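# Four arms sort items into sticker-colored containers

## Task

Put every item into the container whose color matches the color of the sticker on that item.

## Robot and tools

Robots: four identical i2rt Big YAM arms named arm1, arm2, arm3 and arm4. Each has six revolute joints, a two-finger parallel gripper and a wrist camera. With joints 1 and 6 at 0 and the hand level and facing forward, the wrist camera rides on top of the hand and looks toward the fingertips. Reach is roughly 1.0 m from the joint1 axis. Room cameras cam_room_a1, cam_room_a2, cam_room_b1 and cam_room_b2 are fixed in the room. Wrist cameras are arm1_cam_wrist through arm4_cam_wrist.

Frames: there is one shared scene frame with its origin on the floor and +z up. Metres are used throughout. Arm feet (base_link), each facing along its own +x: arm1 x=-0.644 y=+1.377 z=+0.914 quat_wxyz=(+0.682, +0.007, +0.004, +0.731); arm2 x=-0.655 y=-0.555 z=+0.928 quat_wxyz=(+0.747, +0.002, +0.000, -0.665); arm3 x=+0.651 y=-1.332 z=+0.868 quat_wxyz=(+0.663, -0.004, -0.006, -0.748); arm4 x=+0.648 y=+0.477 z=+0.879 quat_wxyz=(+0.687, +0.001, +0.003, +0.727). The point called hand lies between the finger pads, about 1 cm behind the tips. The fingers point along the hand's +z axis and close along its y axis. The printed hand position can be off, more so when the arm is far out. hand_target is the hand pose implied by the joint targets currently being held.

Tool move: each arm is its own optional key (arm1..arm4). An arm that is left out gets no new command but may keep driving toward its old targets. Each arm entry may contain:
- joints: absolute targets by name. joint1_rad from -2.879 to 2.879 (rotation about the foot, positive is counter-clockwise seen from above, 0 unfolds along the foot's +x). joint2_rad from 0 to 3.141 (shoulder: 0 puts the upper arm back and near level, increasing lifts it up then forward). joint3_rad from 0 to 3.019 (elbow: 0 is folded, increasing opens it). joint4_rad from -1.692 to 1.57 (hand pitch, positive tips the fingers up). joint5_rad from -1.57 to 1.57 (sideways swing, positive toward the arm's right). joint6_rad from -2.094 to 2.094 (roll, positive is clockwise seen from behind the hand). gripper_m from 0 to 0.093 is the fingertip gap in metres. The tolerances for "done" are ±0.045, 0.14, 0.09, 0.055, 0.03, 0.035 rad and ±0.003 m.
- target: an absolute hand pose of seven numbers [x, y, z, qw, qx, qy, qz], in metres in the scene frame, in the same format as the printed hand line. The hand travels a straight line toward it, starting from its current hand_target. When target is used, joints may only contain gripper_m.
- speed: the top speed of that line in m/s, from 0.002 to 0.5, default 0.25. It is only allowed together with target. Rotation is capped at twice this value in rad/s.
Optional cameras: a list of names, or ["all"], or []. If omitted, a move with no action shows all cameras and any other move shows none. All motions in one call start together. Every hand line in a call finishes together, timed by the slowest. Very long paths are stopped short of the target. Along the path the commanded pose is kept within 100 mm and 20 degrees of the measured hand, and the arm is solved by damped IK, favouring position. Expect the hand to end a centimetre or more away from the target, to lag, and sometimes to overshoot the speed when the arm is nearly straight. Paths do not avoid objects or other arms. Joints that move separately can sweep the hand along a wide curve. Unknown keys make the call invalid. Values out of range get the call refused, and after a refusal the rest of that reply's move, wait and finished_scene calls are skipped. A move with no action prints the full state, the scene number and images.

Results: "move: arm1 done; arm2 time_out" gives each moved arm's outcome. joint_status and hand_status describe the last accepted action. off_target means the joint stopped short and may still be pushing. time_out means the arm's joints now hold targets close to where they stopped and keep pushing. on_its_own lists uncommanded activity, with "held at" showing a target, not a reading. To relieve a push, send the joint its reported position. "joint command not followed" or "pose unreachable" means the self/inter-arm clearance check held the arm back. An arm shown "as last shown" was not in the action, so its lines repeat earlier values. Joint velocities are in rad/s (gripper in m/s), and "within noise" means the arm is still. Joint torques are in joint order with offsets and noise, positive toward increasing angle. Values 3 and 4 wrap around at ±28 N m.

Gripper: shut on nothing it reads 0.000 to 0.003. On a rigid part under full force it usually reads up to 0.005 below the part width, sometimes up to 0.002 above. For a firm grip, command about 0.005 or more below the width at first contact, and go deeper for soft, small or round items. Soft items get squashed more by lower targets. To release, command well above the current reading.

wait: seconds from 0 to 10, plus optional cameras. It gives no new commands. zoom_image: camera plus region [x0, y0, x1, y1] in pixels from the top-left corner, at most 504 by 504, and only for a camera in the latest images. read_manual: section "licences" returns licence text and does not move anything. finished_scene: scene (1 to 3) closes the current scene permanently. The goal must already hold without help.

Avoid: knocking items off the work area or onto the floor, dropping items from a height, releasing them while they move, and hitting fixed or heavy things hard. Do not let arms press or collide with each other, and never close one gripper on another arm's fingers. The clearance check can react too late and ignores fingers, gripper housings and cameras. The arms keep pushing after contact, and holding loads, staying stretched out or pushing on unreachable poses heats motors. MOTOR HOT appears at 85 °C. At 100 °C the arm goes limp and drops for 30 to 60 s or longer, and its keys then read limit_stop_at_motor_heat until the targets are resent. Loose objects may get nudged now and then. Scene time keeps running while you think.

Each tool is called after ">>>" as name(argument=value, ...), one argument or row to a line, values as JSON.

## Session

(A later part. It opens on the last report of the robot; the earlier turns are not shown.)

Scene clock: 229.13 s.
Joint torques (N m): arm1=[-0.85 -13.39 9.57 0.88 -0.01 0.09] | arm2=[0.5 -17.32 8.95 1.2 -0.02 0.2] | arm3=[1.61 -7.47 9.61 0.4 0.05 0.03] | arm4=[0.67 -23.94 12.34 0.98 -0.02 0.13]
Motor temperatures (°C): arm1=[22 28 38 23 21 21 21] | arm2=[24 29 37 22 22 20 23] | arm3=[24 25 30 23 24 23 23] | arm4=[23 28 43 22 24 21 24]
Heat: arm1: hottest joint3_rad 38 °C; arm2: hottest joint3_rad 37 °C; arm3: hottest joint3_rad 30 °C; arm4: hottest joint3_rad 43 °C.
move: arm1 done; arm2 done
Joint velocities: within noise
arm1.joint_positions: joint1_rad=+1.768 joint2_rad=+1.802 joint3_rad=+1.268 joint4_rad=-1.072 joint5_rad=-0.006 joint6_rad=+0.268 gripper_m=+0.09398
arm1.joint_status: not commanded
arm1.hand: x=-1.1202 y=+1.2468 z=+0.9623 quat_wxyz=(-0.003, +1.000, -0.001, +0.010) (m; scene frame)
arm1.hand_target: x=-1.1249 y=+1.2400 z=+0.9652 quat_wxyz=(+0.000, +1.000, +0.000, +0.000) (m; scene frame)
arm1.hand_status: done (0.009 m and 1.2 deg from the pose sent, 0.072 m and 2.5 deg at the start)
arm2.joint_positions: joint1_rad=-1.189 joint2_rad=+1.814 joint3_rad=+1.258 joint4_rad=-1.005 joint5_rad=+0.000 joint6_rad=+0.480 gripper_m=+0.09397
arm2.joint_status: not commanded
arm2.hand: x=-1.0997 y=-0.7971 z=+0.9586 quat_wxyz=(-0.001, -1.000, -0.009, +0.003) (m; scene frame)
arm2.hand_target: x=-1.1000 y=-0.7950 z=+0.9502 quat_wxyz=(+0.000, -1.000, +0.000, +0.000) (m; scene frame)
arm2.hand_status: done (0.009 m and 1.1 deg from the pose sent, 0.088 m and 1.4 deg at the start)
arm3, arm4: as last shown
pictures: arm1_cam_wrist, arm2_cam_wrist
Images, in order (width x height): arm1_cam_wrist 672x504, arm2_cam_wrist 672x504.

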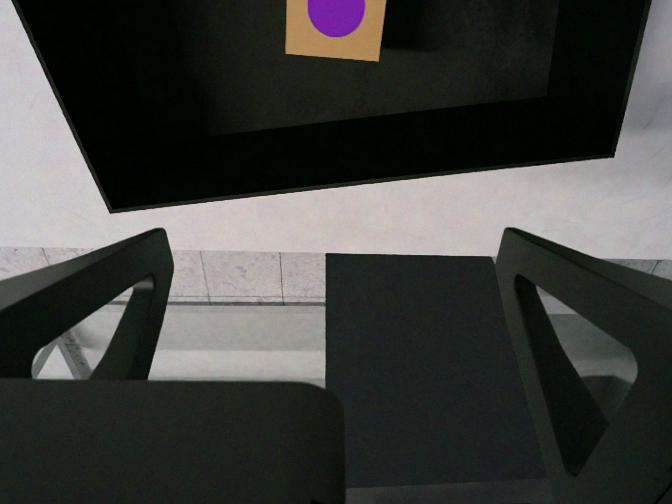

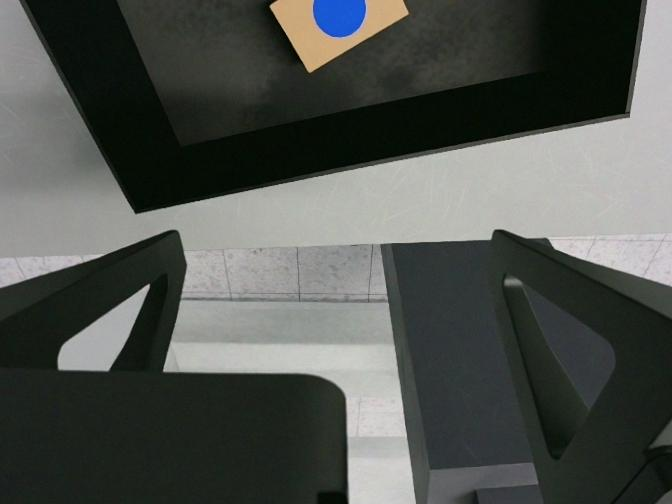

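>>> move(
  arm1={"target": [-1.15, 1.235, 0.90, 0, 1, 0, 0]},
  arm2={"target": [-1.127, -0.798, 0.88, 0, 1, 0, 0]},
  arm4={"joints": {"joint2_rad": 0.3, "joint3_rad": 0.6, "joint4_rad": -0.6, "joint5_rad": 0, "joint6_rad": 0}},
  arm3={"joints": {"joint2_rad": 0.3, "joint3_rad": 0.6, "joint4_rad": -0.6, "joint5_rad": 0, "joint6_rad": 0}},
  cameras=["arm1_cam_wrist", "arm2_cam_wrist"],
)

>>> move(
  arm4={"joints": {"joint1_rad": 1.5}},
  arm3={"joints": {"joint1_rad": -1.5}},
  cameras=["all"],
)

Scene clock: 317.73 s.
Joint torques (N m): arm1=[-0.91 -15.03 10.7 0.91 -0.02 0.06] | arm2=[0.21 -19.02 10.71 1.1 -0.02 0.01] | arm3=[1.73 1.26 9.69 2.55 0.04 0.03] | arm4=[0.67 1.85 9.78 1.91 0.13 -0.07]
Motor temperatures (°C): arm1=[22 28 33 23 21 21 21] | arm2=[24 27 32 22 22 20 23] | arm3=[24 24 30 23 24 23 23] | arm4=[23 29 45 22 24 21 24]
Heat: arm1: hottest joint3_rad 33 °C; arm2: hottest joint3_rad 32 °C; arm3: hottest joint3_rad 30 °C; arm4: hottest joint3_rad 45 °C.
move: arm1 off_target; arm2 off_target; arm3 done; arm4 done
Joint velocities: within noise
arm1.joint_positions: joint1_rad=+1.768 joint2_rad=+1.958 joint3_rad=+1.268 joint4_rad=-0.948 joint5_rad=-0.006 joint6_rad=+0.268 gripper_m=+0.09398
arm1.joint_status: not commanded
arm1.hand: x=-1.1317 y=+1.2442 z=+0.8861 quat_wxyz=(-0.008, +1.000, -0.001, +0.026) (m; scene frame)
arm1.hand_target: x=-1.1493 y=+1.2351 z=+0.9005 quat_wxyz=(+0.000, +1.000, +0.000, +0.000) (m; scene frame)
arm1.hand_status: off_target (0.025 m and 3.1 deg from the pose sent, 0.070 m and 1.2 deg at the start)
arm2.joint_positions: joint1_rad=-1.205 joint2_rad=+1.981 joint3_rad=+1.258 joint4_rad=-0.876 joint5_rad=+0.000 joint6_rad=+0.480 gripper_m=+0.09397
arm2.joint_status: not commanded
arm2.hand: x=-1.1111 y=-0.7935 z=+0.8769 quat_wxyz=(+0.008, -1.000, -0.001, -0.013) (m; scene frame)
arm2.hand_target: x=-1.1268 y=-0.7977 z=+0.8803 quat_wxyz=(+0.000, -1.000, +0.000, +0.000) (m; scene frame)
arm2.hand_status: off_target (0.017 m and 1.8 deg from the pose sent, 0.083 m and 1.1 deg at the start)
arm3.joint_positions: joint1_rad=+1.593 joint2_rad=+0.306 joint3_rad=+0.599 joint4_rad=-0.619 joint5_rad=+0.000 joint6_rad=-0.008 gripper_m=+0.09398
arm3.joint_status: all done
arm3.hand: x=+0.9311 y=-1.3552 z=+1.2083 quat_wxyz=(-0.583, -0.033, -0.811, +0.037) (m; scene frame)
arm3.hand_target: x=+0.9313 y=-1.3531 z=+1.2150 quat_wxyz=(-0.594, -0.033, -0.803, +0.033) (m; scene frame)
arm3.hand_status: not commanded
arm4.joint_positions: joint1_rad=-1.597 joint2_rad=+0.302 joint3_rad=+0.597 joint4_rad=-0.612 joint5_rad=-0.001 joint6_rad=+0.014 gripper_m=+0.09398
arm4.joint_status: all done
arm4.hand: x=+0.9310 y=+0.4867 z=+1.2193 quat_wxyz=(-0.584, +0.008, -0.811, -0.012) (m; scene frame)
arm4.hand_target: x=+0.9313 y=+0.4875 z=+1.2248 quat_wxyz=(-0.592, +0.014, -0.806, -0.009) (m; scene frame)
arm4.hand_status: not commanded
pictures: arm1_cam_wrist, arm2_cam_wrist
Images, in order (width x height): arm1_cam_wrist 672x504, arm2_cam_wrist 672x504.

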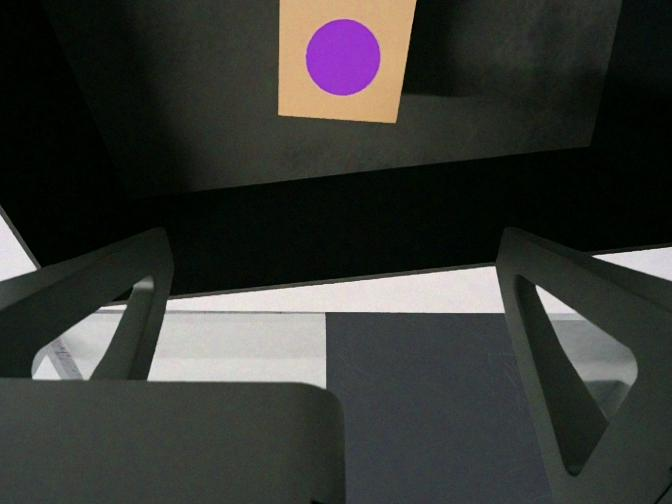

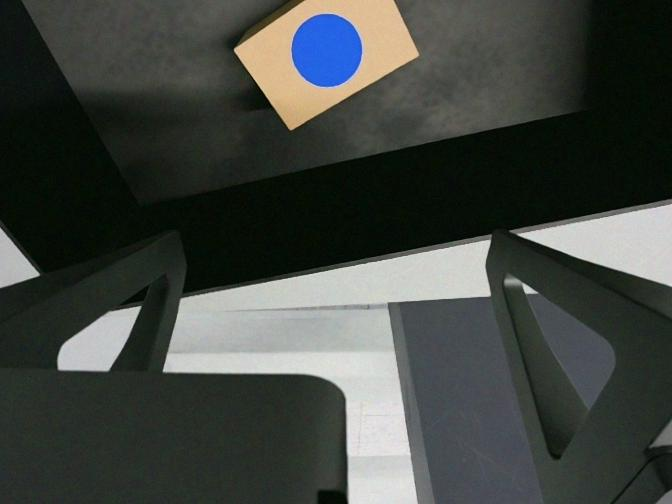

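Scene clock: 320.10 s.
Joint torques (N m): arm1=[-1.32 -15.5 10.85 0.88 0 0.08] | arm2=[0.26 -18.96 10.7 1.1 -0.02 0.03] | arm3=[0.73 1.38 9.7 2.45 -0.05 0.01] | arm4=[0.85 1.61 9.78 1.91 0.18 -0.09]
Motor temperatures (°C): arm1=[22 28 33 23 21 21 21] | arm2=[24 27 32 22 22 20 23] | arm3=[24 24 30 23 24 23 23] | arm4=[23 29 45 22 24 21 24]
Heat: arm1: hottest joint3_rad 33 °C; arm2: hottest joint3_rad 32 °C; arm3: hottest joint3_rad 30 °C; arm4: hottest joint3_rad 45 °C.
move: arm3 done; arm4 done
Joint velocities: within noise
arm1, arm2: as last shown
arm3.joint_positions: joint1_rad=-1.491 joint2_rad=+0.306 joint3_rad=+0.599 joint4_rad=-0.617 joint5_rad=+0.001 joint6_rad=-0.006 gripper_m=+0.09402
arm3.joint_status: all done
arm3.hand: x=+0.3687 y=-1.3146 z=+1.2076 quat_wxyz=(+0.009, -0.812, +0.019, +0.583) (m; scene frame)
arm3.hand_target: x=+0.3689 y=-1.3123 z=+1.2138 quat_wxyz=(+0.009, -0.805, +0.024, +0.593) (m; scene frame)
arm3.hand_status: not commanded
arm4.joint_positions: joint1_rad=+1.496 joint2_rad=+0.302 joint3_rad=+0.597 joint4_rad=-0.612 joint5_rad=-0.002 joint6_rad=+0.012 gripper_m=+0.09402
arm4.joint_status: all done
arm4.hand: x=+0.3679 y=+0.4836 z=+1.2220 quat_wxyz=(+0.001, +0.809, -0.012, -0.588) (m; scene frame)
arm4.hand_target: x=+0.3676 y=+0.4831 z=+1.2275 quat_wxyz=(-0.003, +0.803, -0.007, -0.596) (m; scene frame)
arm4.hand_status: not commanded
pictures: arm1_cam_wrist, arm2_cam_wrist, arm3_cam_wrist, arm4_cam_wrist, cam_room_a1, cam_room_a2, cam_room_b1, cam_room_b2
Images, in order (width x height): arm1_cam_wrist 672x504, arm2_cam_wrist 672x504, arm3_cam_wrist 672x504, arm4_cam_wrist 672x504, cam_room_a1 672x504, cam_room_a2 672x504, cam_room_b1 672x504, cam_room_b2 672x504.

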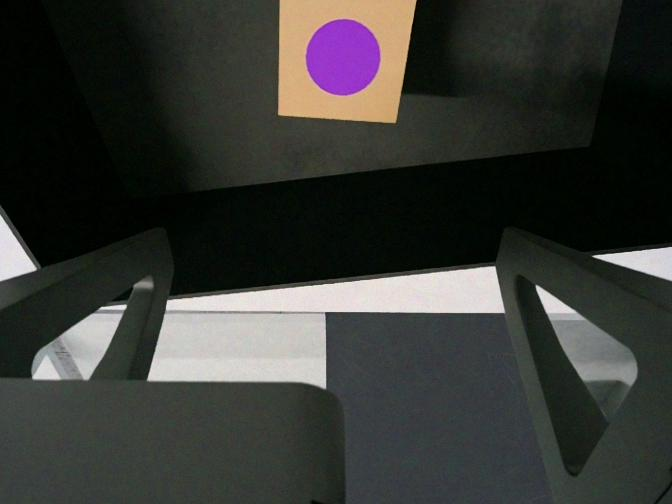

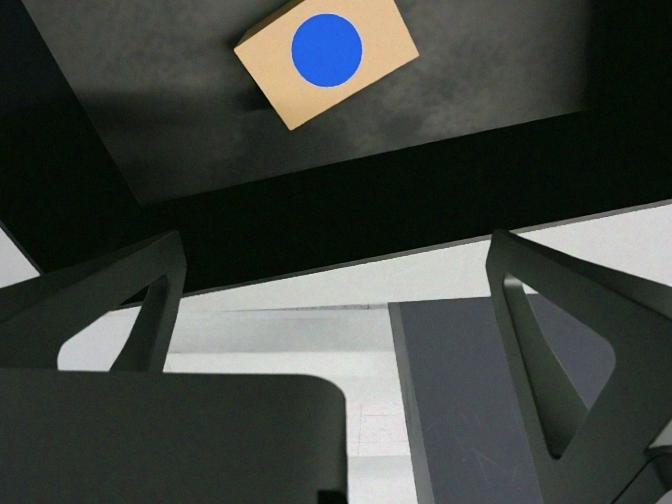

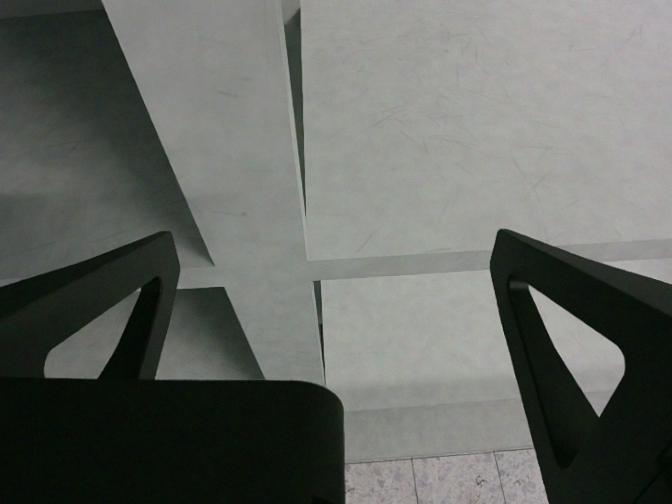

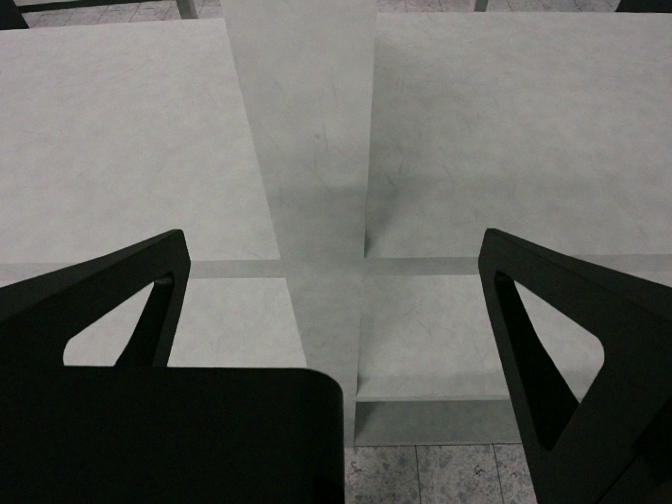

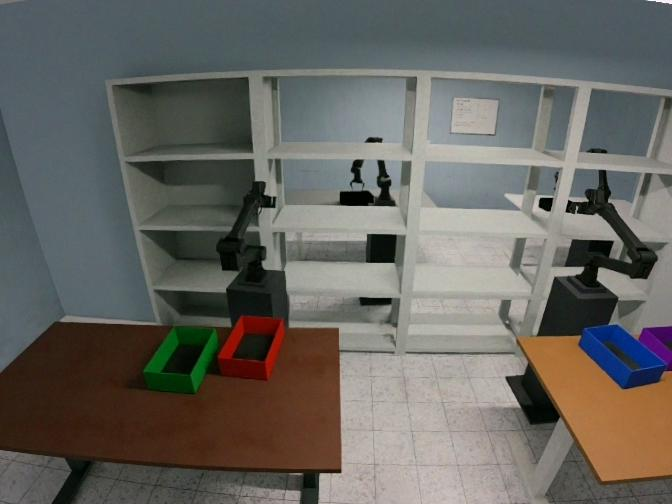

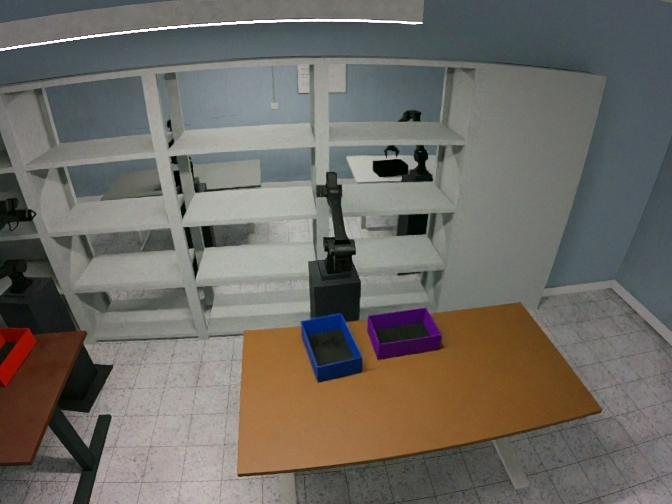

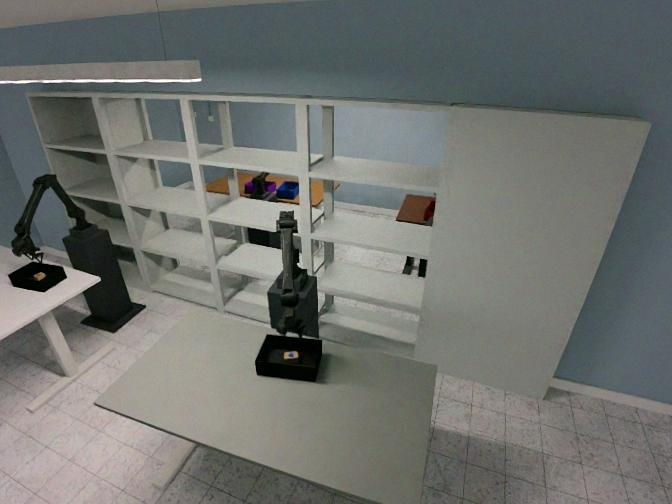

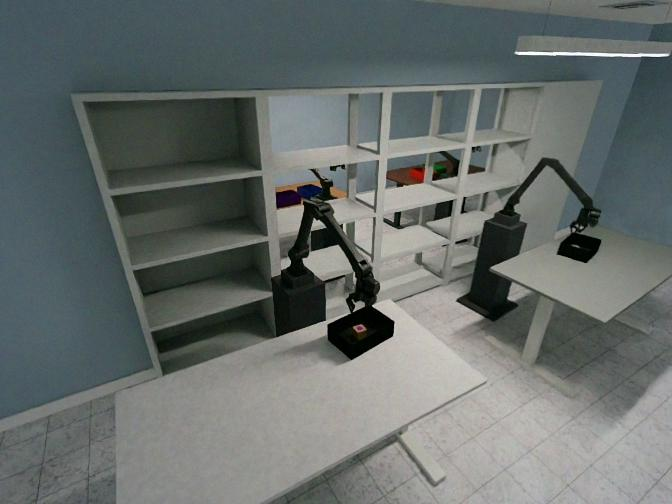

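>>> move(
  arm1={"target": [-1.145, 1.245, 0.87, 0.0055, 0.9871, -0.0345, -0.1563], "speed": 0.15},
  arm2={"target": [-1.125, -0.815, 0.85, 0, -0.8592, 0.4769, 0.154], "speed": 0.15},
  cameras=["arm1_cam_wrist", "arm2_cam_wrist"],
)

Scene clock: 406.73 s.
Joint torques (N m): arm1=[-0.73 -15.44 6.99 1.4 0.18 0.17] | arm2=[1.55 -17.55 6.98 1.52 0.48 0.19] | arm3=[0.79 1.32 9.69 2.51 -0.05 0.01] | arm4=[1.03 1.73 9.72 2 0.16 -0.08]
Motor temperatures (°C): arm1=[21 28 34 23 21 21 21] | arm2=[24 29 33 22 22 20 23] | arm3=[24 24 30 24 24 23 23] | arm4=[23 24 39 22 24 21 24]
Heat: arm1: hottest joint3_rad 34 °C; arm2: hottest joint3_rad 33 °C; arm3: hottest joint3_rad 30 °C; arm4: hottest joint3_rad 39 °C.
move: arm1 off_target; arm2 off_target
Joint velocities: within noise
arm1.joint_positions: joint1_rad=+1.777 joint2_rad=+1.891 joint3_rad=+1.011 joint4_rad=-0.446 joint5_rad=+0.078 joint6_rad=+0.337 gripper_m=+0.09398
arm1.joint_status: not commanded
arm1.hand: x=-1.1381 y=+1.2528 z=+0.8556 quat_wxyz=(-0.001, +0.990, -0.035, -0.136) (m; scene frame)
arm1.hand_target: x=-1.1448 y=+1.2451 z=+0.8699 quat_wxyz=(+0.006, +0.987, -0.035, -0.156) (m; scene frame)
arm1.hand_status: off_target (0.018 m and 2.5 deg from the pose sent, 0.021 m and 21.3 deg at the start)
arm2.joint_positions: joint1_rad=-1.103 joint2_rad=+1.981 joint3_rad=+1.182 joint4_rad=-0.603 joint5_rad=+0.272 joint6_rad=+1.572 gripper_m=+0.09397
arm2.joint_status: not commanded
arm2.hand: x=-1.1332 y=-0.8152 z=+0.8655 quat_wxyz=(-0.008, -0.864, +0.478, +0.158) (m; scene frame)
arm2.hand_target: x=-1.1247 y=-0.8146 z=+0.8503 quat_wxyz=(+0.000, -0.864, +0.479, +0.155) (m; scene frame)
arm2.hand_status: off_target (0.017 m and 1.1 deg from the pose sent, 0.037 m and 61.1 deg at the start)
arm3, arm4: as last shown
pictures: arm1_cam_wrist, arm2_cam_wrist
Images, in order (width x height): arm1_cam_wrist 672x504, arm2_cam_wrist 672x504.

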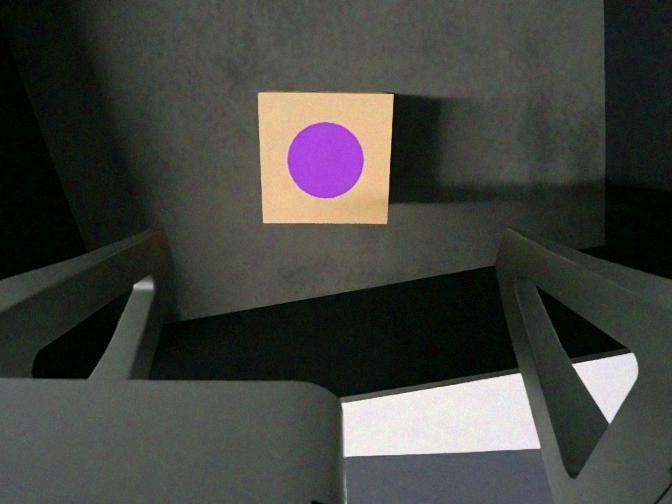

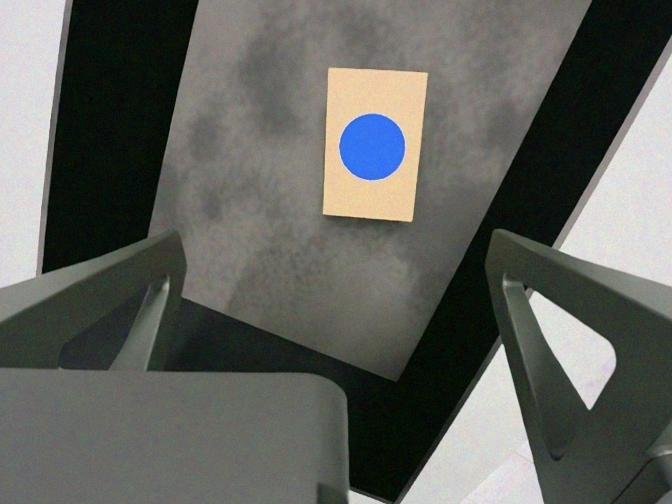

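>>> move(
  arm1={"target": [-1.167, 1.243, 0.803, 0.0055, 0.9871, -0.0345, -0.1563], "speed": 0.06},
  arm2={"target": [-1.125, -0.822, 0.832, 0.0894, -0.844, 0.5072, 0.1488], "speed": 0.1},
  cameras=["arm1_cam_wrist", "arm2_cam_wrist"],
)

Scene clock: 428.80 s.
Joint torques (N m): arm1=[-1.55 -12.86 9.65 1.46 0.12 0.04] | arm2=[1.49 -17.73 11.17 0.03 0.53 0.21] | arm3=[0.73 1.26 9.68 2.44 -0.05 0.01] | arm4=[1.08 2.02 9.76 1.77 0.16 -0.07]
Motor temperatures (°C): arm1=[21 28 32 23 21 21 21] | arm2=[24 29 31 22 22 20 23] | arm3=[24 24 30 24 24 23 23] | arm4=[23 24 38 22 24 21 24]
Heat: arm1: hottest joint3_rad 32 °C; arm2: hottest joint3_rad 31 °C; arm3: hottest joint3_rad 30 °C; arm4: hottest joint3_rad 38 °C.
move: arm1 off_target; arm2 off_target
Joint velocities: within noise
arm1.joint_positions: joint1_rad=+1.777 joint2_rad=+2.033 joint3_rad=+1.023 joint4_rad=-0.319 joint5_rad=+0.078 joint6_rad=+0.337 gripper_m=+0.09398
arm1.joint_status: not commanded
arm1.hand: x=-1.1441 y=+1.2515 z=+0.7970 quat_wxyz=(-0.002, +0.990, -0.035, -0.135) (m; scene frame)
arm1.hand_target: x=-1.1661 y=+1.2432 z=+0.8038 quat_wxyz=(+0.006, +0.987, -0.035, -0.156) (m; scene frame)
arm1.hand_status: off_target (0.025 m and 2.6 deg from the pose sent, 0.061 m and 2.5 deg at the start)
arm2.joint_positions: joint1_rad=-1.070 joint2_rad=+2.095 joint3_rad=+1.291 joint4_rad=-0.810 joint5_rad=+0.341 joint6_rad=+1.702 gripper_m=+0.09397
arm2.joint_status: not commanded
arm2.hand: x=-1.1168 y=-0.8110 z=+0.8380 quat_wxyz=(+0.089, -0.846, +0.505, +0.147) (m; scene frame)
arm2.hand_target: x=-1.1245 y=-0.8217 z=+0.8322 quat_wxyz=(+0.089, -0.844, +0.507, +0.149) (m; scene frame)
arm2.hand_status: off_target (0.015 m and 0.4 deg from the pose sent, 0.035 m and 12.0 deg at the start)
arm3, arm4: as last shown
pictures: arm1_cam_wrist, arm2_cam_wrist
Images, in order (width x height): arm1_cam_wrist 672x504, arm2_cam_wrist 672x504.

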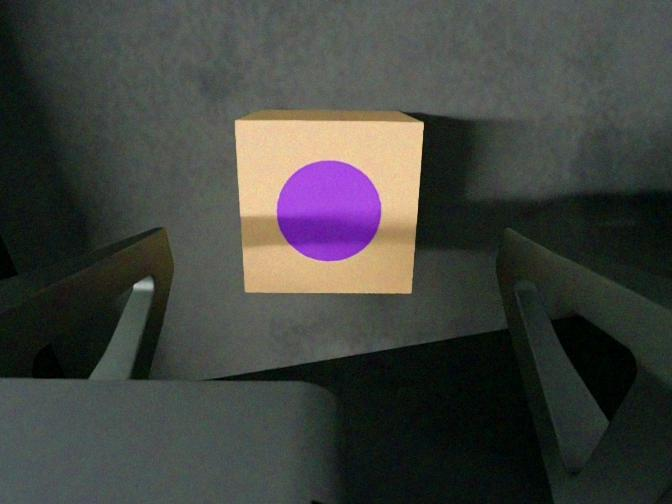

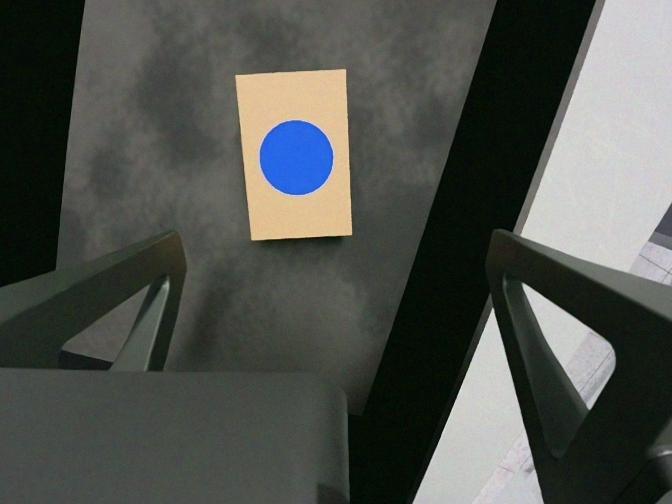

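>>> move(
  arm1={"target": [-1.179, 1.242, 0.771, 0.0055, 0.9871, -0.0345, -0.1563], "speed": 0.05},
  arm2={"target": [-1.138, -0.818, 0.788, 0.0855, -0.857, 0.485, 0.151], "speed": 0.06},
  cameras=["arm1_cam_wrist", "arm2_cam_wrist"],
)

Scene clock: 455.53 s.
Joint torques (N m): arm1=[-1.55 -13.57 9.05 1.52 0.09 0.02] | arm2=[0.03 -17.9 9.99 0.91 0.48 -0.06] | arm3=[0.62 1.32 9.72 2.44 -0.05 0.01] | arm4=[0.85 2.02 9.77 1.78 0.19 -0.04]
Motor temperatures (°C): arm1=[21 27 32 23 21 21 21] | arm2=[24 28 33 22 22 20 23] | arm3=[24 24 30 24 24 23 23] | arm4=[23 23 38 22 24 21 24]
Heat: arm1: hottest joint3_rad 32 °C; arm2: hottest joint3_rad 33 °C; arm3: hottest joint3_rad 30 °C; arm4: hottest joint3_rad 38 °C.
move: arm1 off_target; arm2 off_target
Joint velocities: within noise
arm1.joint_positions: joint1_rad=+1.777 joint2_rad=+2.121 joint3_rad=+1.068 joint4_rad=-0.270 joint5_rad=+0.078 joint6_rad=+0.337 gripper_m=+0.09398
arm1.joint_status: not commanded
arm1.hand: x=-1.1575 y=+1.2479 z=+0.7675 quat_wxyz=(-0.001, +0.990, -0.036, -0.137) (m; scene frame)
arm1.hand_target: x=-1.1784 y=+1.2422 z=+0.7719 quat_wxyz=(+0.006, +0.987, -0.035, -0.156) (m; scene frame)
arm1.hand_status: off_target (0.023 m and 2.3 deg from the pose sent, 0.045 m and 2.6 deg at the start)
arm2.joint_positions: joint1_rad=-1.072 joint2_rad=+2.181 joint3_rad=+1.315 joint4_rad=-0.732 joint5_rad=+0.345 joint6_rad=+1.656 gripper_m=+0.09397
arm2.joint_status: not commanded
arm2.hand: x=-1.1261 y=-0.8160 z=+0.7999 quat_wxyz=(+0.086, -0.856, +0.487, +0.150) (m; scene frame)
arm2.hand_target: x=-1.1374 y=-0.8175 z=+0.7883 quat_wxyz=(+0.085, -0.857, +0.485, +0.151) (m; scene frame)
arm2.hand_status: off_target (0.017 m and 0.3 deg from the pose sent, 0.055 m and 2.7 deg at the start)
arm3, arm4: as last shown
pictures: arm1_cam_wrist, arm2_cam_wrist
Images, in order (width x height): arm1_cam_wrist 672x504, arm2_cam_wrist 672x504.

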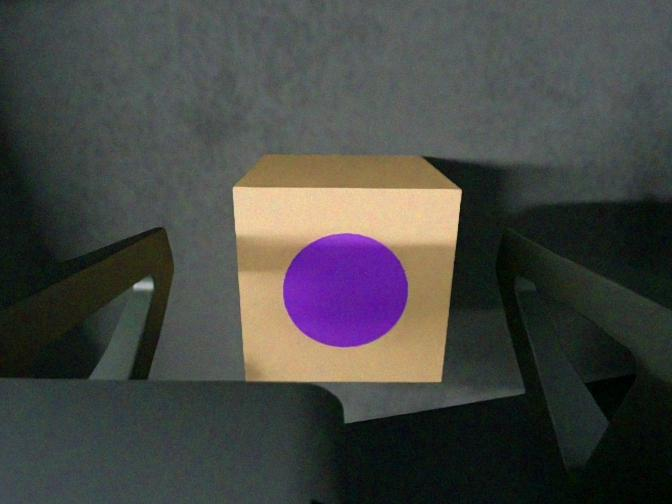

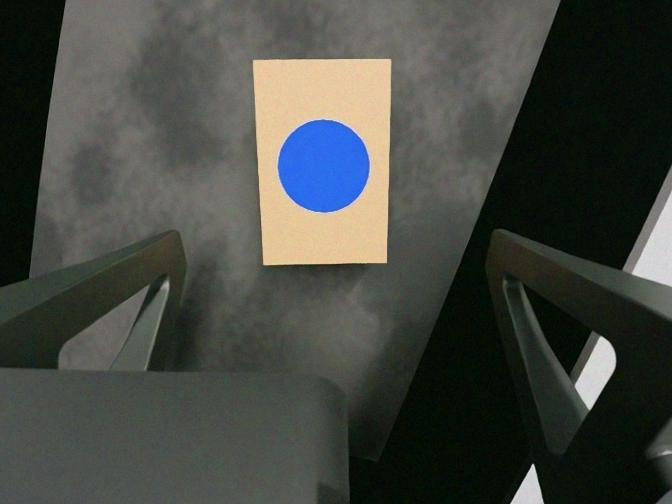

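>>> move(
  arm1={"joints": {"gripper_m": 0.042}},
  arm2={"target": [-1.150, -0.805, 0.752, 0.0855, -0.857, 0.485, 0.151], "speed": 0.05},
  cameras=["arm1_cam_wrist", "arm2_cam_wrist"],
)

Scene clock: 469.27 s.
Joint torques (N m): arm1=[-1.55 -13.27 9.16 1.54 0.05 0.03] | arm2=[0.38 -18.37 9.11 0.85 0.47 -0.09] | arm3=[0.79 1.26 9.73 2.44 -0.05 0.01] | arm4=[1.14 1.96 9.68 1.92 0.15 -0.1]
Motor temperatures (°C): arm1=[21 27 32 23 21 21 21] | arm2=[24 28 33 22 23 20 23] | arm3=[24 24 30 24 24 23 23] | arm4=[23 23 38 22 24 21 24]
Heat: arm1: hottest joint3_rad 32 °C; arm2: hottest joint3_rad 33 °C; arm3: hottest joint3_rad 30 °C; arm4: hottest joint3_rad 38 °C.
move: arm1 off_target; arm2 off_target
Joint velocities: within noise
arm1.joint_positions: joint1_rad=+1.777 joint2_rad=+2.121 joint3_rad=+1.068 joint4_rad=-0.270 joint5_rad=+0.078 joint6_rad=+0.337 gripper_m=+0.05309
arm1.joint_status: gripper_m off_target (ended at +0.05312, target +0.04200)
arm1.hand: x=-1.1577 y=+1.2478 z=+0.7676 quat_wxyz=(-0.001, +0.990, -0.036, -0.137) (m; scene frame)
arm1.hand_target: x=-1.1783 y=+1.2423 z=+0.7718 quat_wxyz=(+0.006, +0.987, -0.035, -0.156) (m; scene frame)
arm1.hand_status: not commanded
arm2.joint_positions: joint1_rad=-1.106 joint2_rad=+2.256 joint3_rad=+1.341 joint4_rad=-0.660 joint5_rad=+0.345 joint6_rad=+1.624 gripper_m=+0.09397
arm2.joint_status: not commanded
arm2.hand: x=-1.1434 y=-0.8050 z=+0.7664 quat_wxyz=(+0.081, -0.855, +0.490, +0.152) (m; scene frame)
arm2.hand_target: x=-1.1494 y=-0.8047 z=+0.7523 quat_wxyz=(+0.085, -0.857, +0.485, +0.151) (m; scene frame)
arm2.hand_status: off_target (0.016 m and 0.8 deg from the pose sent, 0.055 m and 0.3 deg at the start)
arm3, arm4: as last shown
pictures: arm1_cam_wrist, arm2_cam_wrist
Images, in order (width x height): arm1_cam_wrist 672x504, arm2_cam_wrist 672x504.

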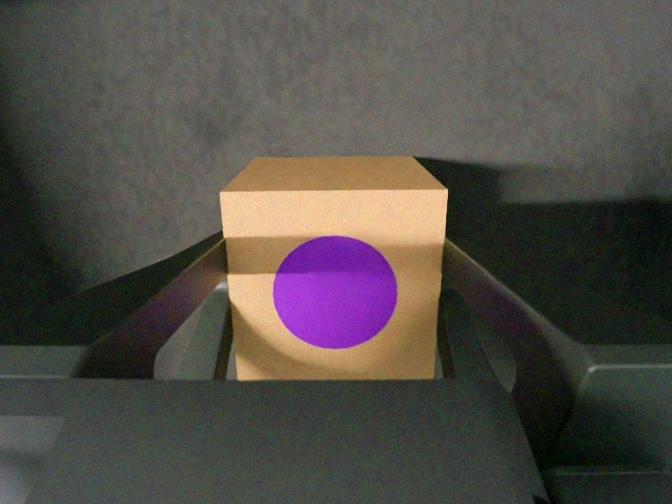

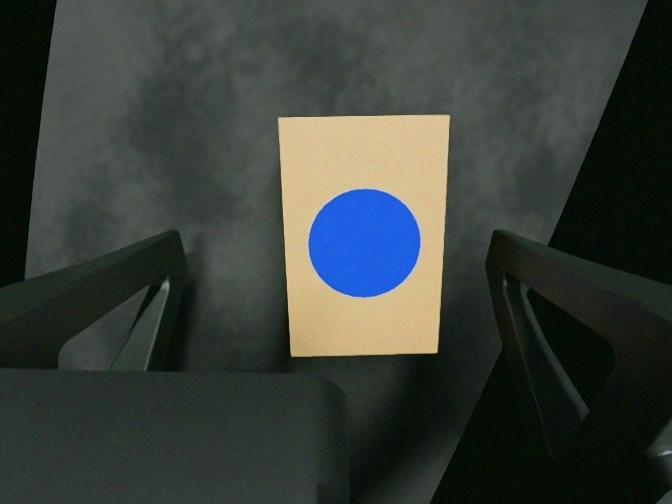

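>>> move(
  arm1={"target": [-1.14, 1.242, 0.95, 0.0055, 0.9871, -0.0345, -0.1563], "speed": 0.12},
  arm2={"target": [-1.147, -0.794, 0.740, 0.0855, -0.857, 0.485, 0.151], "speed": 0.04},
  cameras=["arm1_cam_wrist", "arm2_cam_wrist"],
)

Scene clock: 481.30 s.
Joint torques (N m): arm1=[-0.5 -13.39 9.76 0.65 0.19 0.13] | arm2=[-0.03 -18.43 6.89 1.14 0.47 -0.07] | arm3=[0.62 1.26 9.69 2.44 -0.06 0.01] | arm4=[1.26 1.67 9.76 1.99 0.14 -0.07]
Motor temperatures (°C): arm1=[21 27 32 23 21 21 22] | arm2=[24 28 32 22 23 20 23] | arm3=[24 24 30 24 24 23 23] | arm4=[23 23 38 22 24 21 24]
Heat: arm1: hottest joint3_rad 32 °C; arm2: hottest joint3_rad 32 °C; arm3: hottest joint3_rad 30 °C; arm4: hottest joint3_rad 38 °C.
move: arm1 off_target; arm2 off_target
Joint velocities: within noise
arm1.joint_positions: joint1_rad=+1.786 joint2_rad=+1.724 joint3_rad=+1.044 joint4_rad=-0.625 joint5_rad=+0.081 joint6_rad=+0.345 gripper_m=+0.05309
arm1.joint_status: not commanded
arm1.hand: x=-1.1361 y=+1.2486 z=+0.9371 quat_wxyz=(+0.002, +0.989, -0.035, -0.146) (m; scene frame)
arm1.hand_target: x=-1.1400 y=+1.2421 z=+0.9500 quat_wxyz=(+0.006, +0.987, -0.034, -0.156) (m; scene frame)
arm1.hand_status: off_target (0.015 m and 1.2 deg from the pose sent, 0.183 m and 2.3 deg at the start)
arm2.joint_positions: joint1_rad=-1.116 joint2_rad=+2.268 joint3_rad=+1.341 joint4_rad=-0.625 joint5_rad=+0.345 joint6_rad=+1.608 gripper_m=+0.09397
arm2.joint_status: not commanded
arm2.hand: x=-1.1500 y=-0.8027 z=+0.7602 quat_wxyz=(+0.073, -0.855, +0.489, +0.157) (m; scene frame)
arm2.hand_target: x=-1.1463 y=-0.7939 z=+0.7407 quat_wxyz=(+0.085, -0.857, +0.485, +0.151) (m; scene frame)
arm2.hand_status: off_target (0.022 m and 1.6 deg from the pose sent, 0.029 m and 0.8 deg at the start)
arm3, arm4: as last shown
pictures: arm1_cam_wrist, arm2_cam_wrist
Images, in order (width x height): arm1_cam_wrist 672x504, arm2_cam_wrist 672x504.

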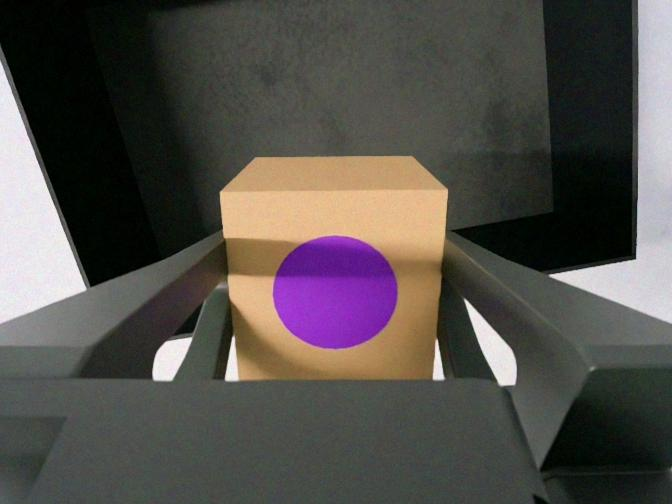

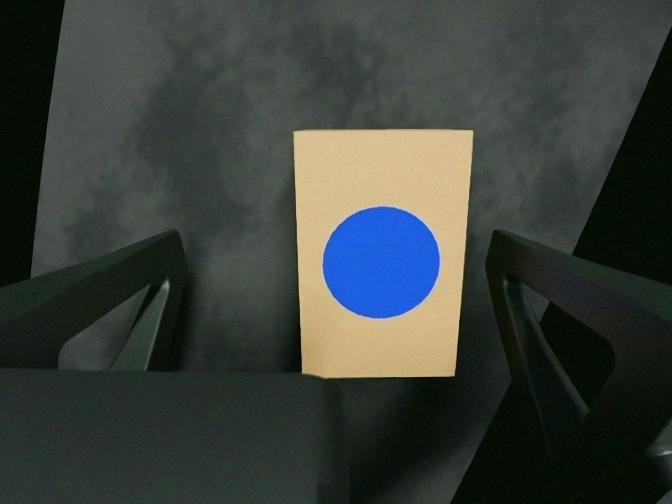

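>>> move(
  arm2={"target": [-1.133, -0.785, 0.739, 0.0855, -0.857, 0.485, 0.151], "speed": 0.04},
  cameras=["arm2_cam_wrist"],
)

Scene clock: 490.50 s.
Joint torques (N m): arm1=[-0.79 -12.92 9.88 0.64 0.21 0.13] | arm2=[0.03 -20.01 4.92 0.95 0.46 -0.08] | arm3=[0.56 1.26 9.69 2.47 -0.05 0.01] | arm4=[0.67 1.61 9.7 1.81 0.2 -0.07]
Motor temperatures (°C): arm1=[21 27 32 23 21 21 22] | arm2=[24 28 32 22 23 20 23] | arm3=[24 24 30 24 24 23 23] | arm4=[23 23 38 22 24 21 24]
Heat: arm1: hottest joint3_rad 32 °C; arm2: hottest joint3_rad 32 °C; arm3: hottest joint3_rad 30 °C; arm4: hottest joint3_rad 38 °C.
move: arm2 off_target
Joint velocities: within noise
arm1, arm3, arm4: as last shown
arm2.joint_positions: joint1_rad=-1.118 joint2_rad=+2.268 joint3_rad=+1.306 joint4_rad=-0.584 joint5_rad=+0.346 joint6_rad=+1.608 gripper_m=+0.09397
arm2.joint_status: not commanded
arm2.hand: x=-1.1424 y=-0.7965 z=+0.7524 quat_wxyz=(+0.071, -0.854, +0.490, +0.158) (m; scene frame)
arm2.hand_target: x=-1.1328 y=-0.7850 z=+0.7395 quat_wxyz=(+0.086, -0.857, +0.485, +0.151) (m; scene frame)
arm2.hand_status: off_target (0.020 m and 1.9 deg from the pose sent, 0.032 m and 1.6 deg at the start)
pictures: arm2_cam_wrist
Images, in order (width x height): arm2_cam_wrist 672x504.

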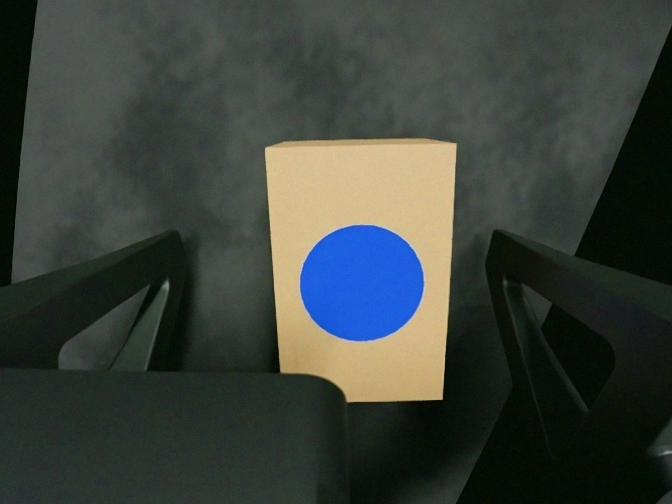

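>>> move(
  arm2={"joints": {"gripper_m": 0.034}},
  cameras=["arm2_cam_wrist"],
)

Scene clock: 493.33 s.
Joint torques (N m): arm1=[-1.03 -13.45 9.84 0.5 0.18 0.13] | arm2=[0.09 -19.96 5.39 0.9 0.44 -0.07] | arm3=[0.67 1.32 9.68 2.44 -0.06 0.02] | arm4=[0.91 1.79 9.8 1.72 0.17 -0.06]
Motor temperatures (°C): arm1=[21 28 32 23 21 21 22] | arm2=[24 28 31 22 23 20 23] | arm3=[24 24 30 24 24 23 23] | arm4=[23 23 38 22 24 21 24]
Heat: arm1: hottest joint3_rad 32 °C; arm2: hottest joint3_rad 31 °C; arm3: hottest joint3_rad 30 °C; arm4: hottest joint3_rad 38 °C.
move: arm2 off_target
Joint velocities: within noise
arm1, arm3, arm4: as last shown
arm2.joint_positions: joint1_rad=-1.118 joint2_rad=+2.268 joint3_rad=+1.299 joint4_rad=-0.584 joint5_rad=+0.346 joint6_rad=+1.606 gripper_m=+0.04433
arm2.joint_status: gripper_m off_target (ended at +0.04435, target +0.03400)
arm2.hand: x=-1.1394 y=-0.7945 z=+0.7510 quat_wxyz=(+0.074, -0.855, +0.489, +0.156) (m; scene frame)
arm2.hand_target: x=-1.1328 y=-0.7850 z=+0.7395 quat_wxyz=(+0.086, -0.857, +0.485, +0.151) (m; scene frame)
arm2.hand_status: not commanded
pictures: arm2_cam_wrist
Images, in order (width x height): arm2_cam_wrist 672x504.

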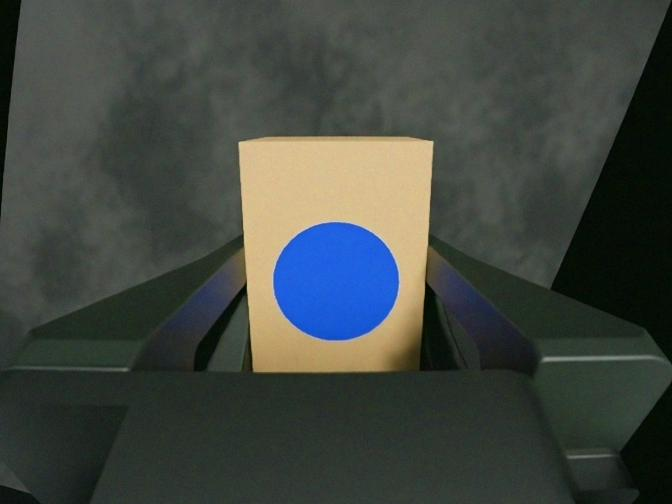

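>>> zoom_image(
  camera="arm2_cam_wrist",
  region=[226, 110, 446, 260],
)

>>> move(
  arm2={"target": [-1.10, -0.80, 0.96, 0.0855, -0.857, 0.485, 0.151], "speed": 0.12},
  arm1={"target": [-1.00, 1.25, 1.05, 0.0055, 0.9871, -0.0345, -0.1563], "speed": 0.15},
  cameras=["arm2_cam_wrist"],
)

Scaled by 2.291.

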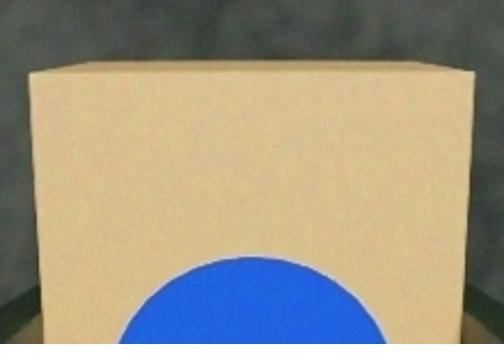

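Scene clock: 520.10 s.
Joint torques (N m): arm1=[-1.2 -6.42 10.44 0.59 0.21 0.09] | arm2=[1.49 -19.31 10.84 0.01 0.41 0.22] | arm3=[0.67 1.26 9.73 2.45 -0.04 0] | arm4=[1.03 1.55 9.73 1.88 0.16 -0.07]
Motor temperatures (°C): arm1=[21 27 32 23 21 21 22] | arm2=[24 28 30 22 23 20 24] | arm3=[24 24 30 24 24 23 23] | arm4=[23 23 39 22 24 21 24]
Heat: arm1: hottest joint3_rad 32 °C; arm2: hottest joint3_rad 30 °C; arm3: hottest joint3_rad 30 °C; arm4: hottest joint3_rad 39 °C.
move: arm1 done; arm2 off_target
Joint velocities: within noise
arm1.joint_positions: joint1_rad=+1.884 joint2_rad=+1.237 joint3_rad=+0.841 joint4_rad=-0.903 joint5_rad=+0.108 joint6_rad=+0.438 gripper_m=+0.05309
arm1.joint_status: not commanded
arm1.hand: x=-1.0021 y=+1.2529 z=+1.0446 quat_wxyz=(+0.004, +0.988, -0.035, -0.153) (m; scene frame)
arm1.hand_target: x=-1.0001 y=+1.2501 z=+1.0500 quat_wxyz=(+0.005, +0.987, -0.035, -0.156) (m; scene frame)
arm1.hand_status: done (0.006 m and 0.4 deg from the pose sent, 0.177 m and 1.2 deg at the start)
arm2.joint_positions: joint1_rad=-1.076 joint2_rad=+1.848 joint3_rad=+1.249 joint4_rad=-1.014 joint5_rad=+0.346 joint6_rad=+1.641 gripper_m=+0.04433
arm2.joint_status: not commanded
arm2.hand: x=-1.0956 y=-0.7914 z=+0.9501 quat_wxyz=(+0.095, -0.859, +0.481, +0.146) (m; scene frame)
arm2.hand_target: x=-1.0999 y=-0.7999 z=+0.9601 quat_wxyz=(+0.085, -0.857, +0.485, +0.151) (m; scene frame)
arm2.hand_status: off_target (0.014 m and 1.3 deg from the pose sent, 0.213 m and 1.5 deg at the start)
arm3.joint_positions: joint1_rad=-1.491 joint2_rad=+0.306 joint3_rad=+0.599 joint4_rad=-0.617 joint5_rad=+0.001 joint6_rad=-0.006 gripper_m=+0.09402
arm3.joint_status: not commanded
arm3.hand: x=+0.3687 y=-1.3146 z=+1.2076 quat_wxyz=(+0.009, -0.812, +0.019, +0.583) (m; scene frame)
arm3.hand_target: x=+0.3689 y=-1.3123 z=+1.2138 quat_wxyz=(+0.009, -0.805, +0.024, +0.593) (m; scene frame)
arm3.hand_status: not commanded
arm4.joint_positions: joint1_rad=+1.496 joint2_rad=+0.302 joint3_rad=+0.597 joint4_rad=-0.612 joint5_rad=-0.002 joint6_rad=+0.012 gripper_m=+0.09402
arm4.joint_status: not commanded
arm4.hand: x=+0.3679 y=+0.4836 z=+1.2220 quat_wxyz=(+0.001, +0.809, -0.012, -0.588) (m; scene frame)
arm4.hand_target: x=+0.3676 y=+0.4831 z=+1.2275 quat_wxyz=(-0.003, +0.803, -0.007, -0.596) (m; scene frame)
arm4.hand_status: not commanded
pictures: arm2_cam_wrist
Images, in order (width x height): arm2_cam_wrist 672x504.

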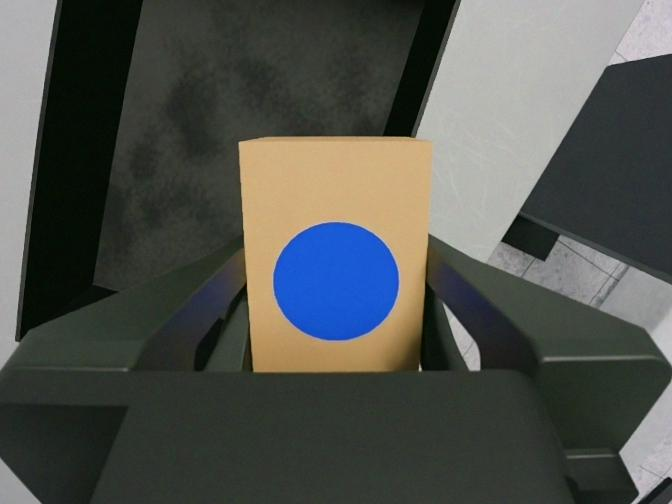

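>>> move(
  arm1={"joints": {"joint2_rad": 0.834, "joint3_rad": 0.607, "joint4_rad": -0.973, "joint5_rad": 0, "joint6_rad": 0}},
  arm2={"joints": {"joint2_rad": 0.834, "joint3_rad": 0.607, "joint4_rad": -0.973, "joint5_rad": 0, "joint6_rad": 0}},
)

>>> move(
  arm1={"joints": {"joint1_rad": 0.3}},
  arm2={"joints": {"joint1_rad": 0.5}},
  cameras=["cam_room_b1", "cam_room_b2", "arm1_cam_wrist", "arm2_cam_wrist"],
)

Scene clock: 541.33 s.
Joint torques (N m): arm1=[-0.5 -1.08 11.88 0.92 -0.05 -0.05] | arm2=[1.32 -4.6 10.48 1.63 -0.16 -0.08] | arm3=[0.56 1.32 9.7 2.47 -0.05 0.02] | arm4=[1.03 1.55 9.74 1.8 0.16 -0.08]
Motor temperatures (°C): arm1=[21 27 34 23 21 21 22] | arm2=[24 27 31 22 23 20 24] | arm3=[24 24 30 24 24 23 23] | arm4=[23 23 39 22 24 21 24]
Heat: arm1: hottest joint3_rad 34 °C; arm2: hottest joint3_rad 31 °C; arm3: hottest joint3_rad 30 °C; arm4: hottest joint3_rad 39 °C.
move: arm1 done; arm2 done
Joint velocities: within noise
arm1.joint_positions: joint1_rad=+1.885 joint2_rad=+0.834 joint3_rad=+0.595 joint4_rad=-0.969 joint5_rad=+0.002 joint6_rad=+0.008 gripper_m=+0.05308
arm1.joint_status: all done
arm1.hand: x=-0.8986 y=+1.2743 z=+1.0522 quat_wxyz=(+0.032, +0.965, +0.184, -0.185) (m; scene frame)
arm1.hand_target: x=-0.9001 y=+1.2706 z=+1.0572 quat_wxyz=(+0.033, +0.963, +0.192, -0.188) (m; scene frame)
arm1.hand_status: not commanded
arm2.joint_positions: joint1_rad=-1.076 joint2_rad=+0.837 joint3_rad=+0.619 joint4_rad=-0.976 joint5_rad=+0.003 joint6_rad=+0.014 gripper_m=+0.04432
arm2.joint_status: all done
arm2.hand: x=-0.8873 y=-0.7174 z=+1.0713 quat_wxyz=(-0.055, -0.939, -0.289, +0.177) (m; scene frame)
arm2.hand_target: x=-0.8832 y=-0.7179 z=+1.0667 quat_wxyz=(-0.055, -0.936, -0.300, +0.174) (m; scene frame)
arm2.hand_status: not commanded
arm3, arm4: as last shown
pictures: none

Scene clock: 543.13 s.
Joint torques (N m): arm1=[-2.2 -0.67 11.77 0.73 -0.03 -0.06] | arm2=[1.08 -4.54 10.51 1.65 0.04 -0.07] | arm3=[0.73 1.2 9.66 2.44 -0.05 0.01] | arm4=[1.26 1.61 9.77 1.94 0.15 -0.09]
Motor temperatures (°C): arm1=[21 27 34 23 21 21 22] | arm2=[24 27 31 22 23 20 24] | arm3=[24 24 30 24 24 23 23] | arm4=[23 23 39 22 24 21 24]
Heat: arm1: hottest joint3_rad 34 °C; arm2: hottest joint3_rad 31 °C; arm3: hottest joint3_rad 30 °C; arm4: hottest joint3_rad 39 °C.
move: arm1 done; arm2 done
Joint velocities: within noise
arm1.joint_positions: joint1_rad=+0.305 joint2_rad=+0.834 joint3_rad=+0.595 joint4_rad=-0.969 joint5_rad=+0.002 joint6_rad=+0.006 gripper_m=+0.05309
arm1.joint_status: all done
arm1.hand: x=-0.7420 y=+1.6349 z=+1.0507 quat_wxyz=(-0.099, +0.809, -0.557, -0.156) (m; scene frame)
arm1.hand_target: x=-0.7419 y=+1.6379 z=+1.0557 quat_wxyz=(-0.101, +0.809, -0.556, -0.159) (m; scene frame)
arm1.hand_status: not commanded
arm2.joint_positions: joint1_rad=+0.497 joint2_rad=+0.837 joint3_rad=+0.619 joint4_rad=-0.976 joint5_rad=-0.001 joint6_rad=+0.013 gripper_m=+0.04430
arm2.joint_status: all done
arm2.hand: x=-0.4926 y=-0.7869 z=+1.0718 quat_wxyz=(-0.167, -0.458, -0.869, +0.083) (m; scene frame)
arm2.hand_target: x=-0.4939 y=-0.7841 z=+1.0672 quat_wxyz=(-0.164, -0.451, -0.873, +0.083) (m; scene frame)
arm2.hand_status: not commanded
arm3, arm4: as last shown
pictures: arm1_cam_wrist, arm2_cam_wrist, cam_room_b1, cam_room_b2
Images, in order (width x height): arm1_cam_wrist 672x504, arm2_cam_wrist 672x504, cam_room_b1 672x504, cam_room_b2 672x504.

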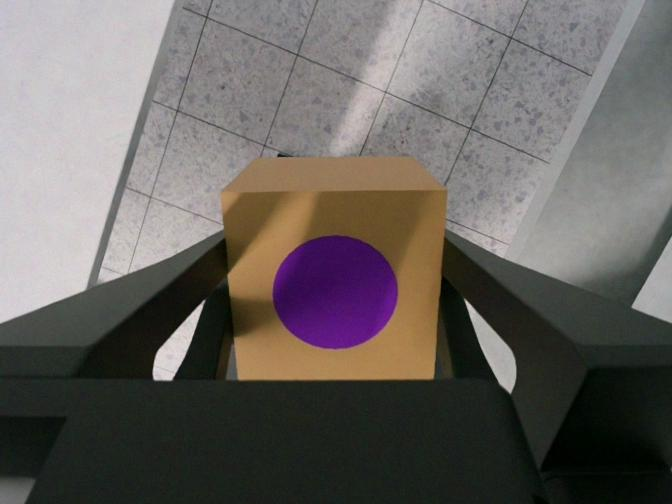

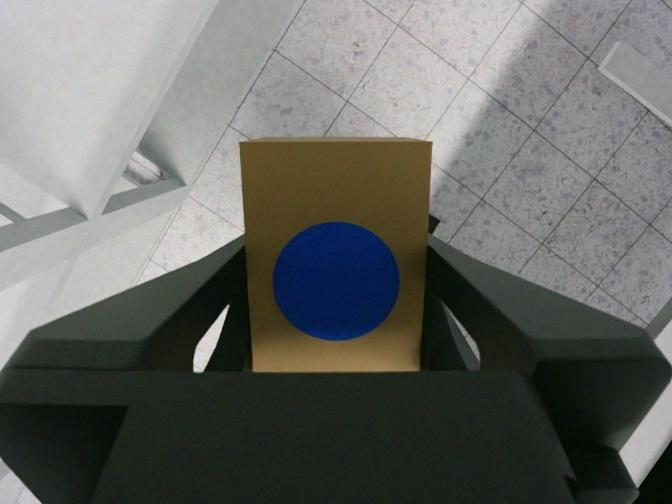

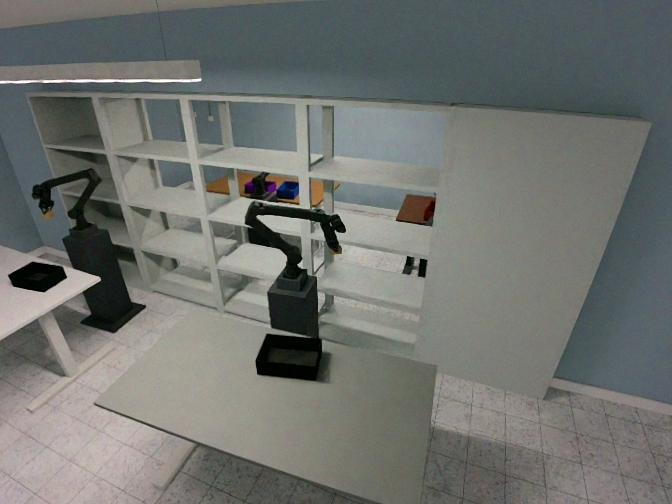

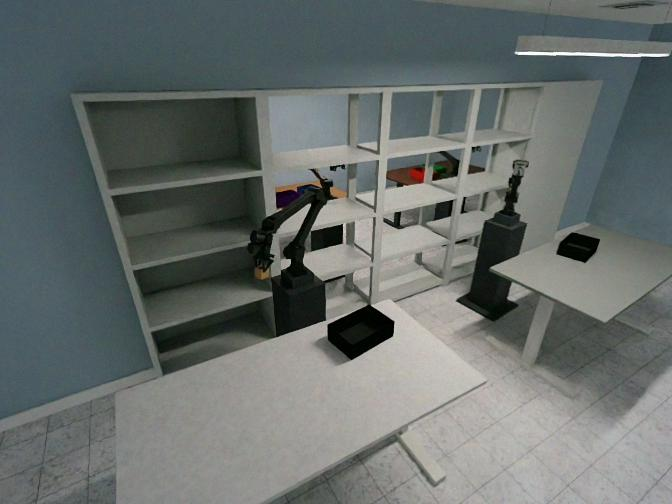

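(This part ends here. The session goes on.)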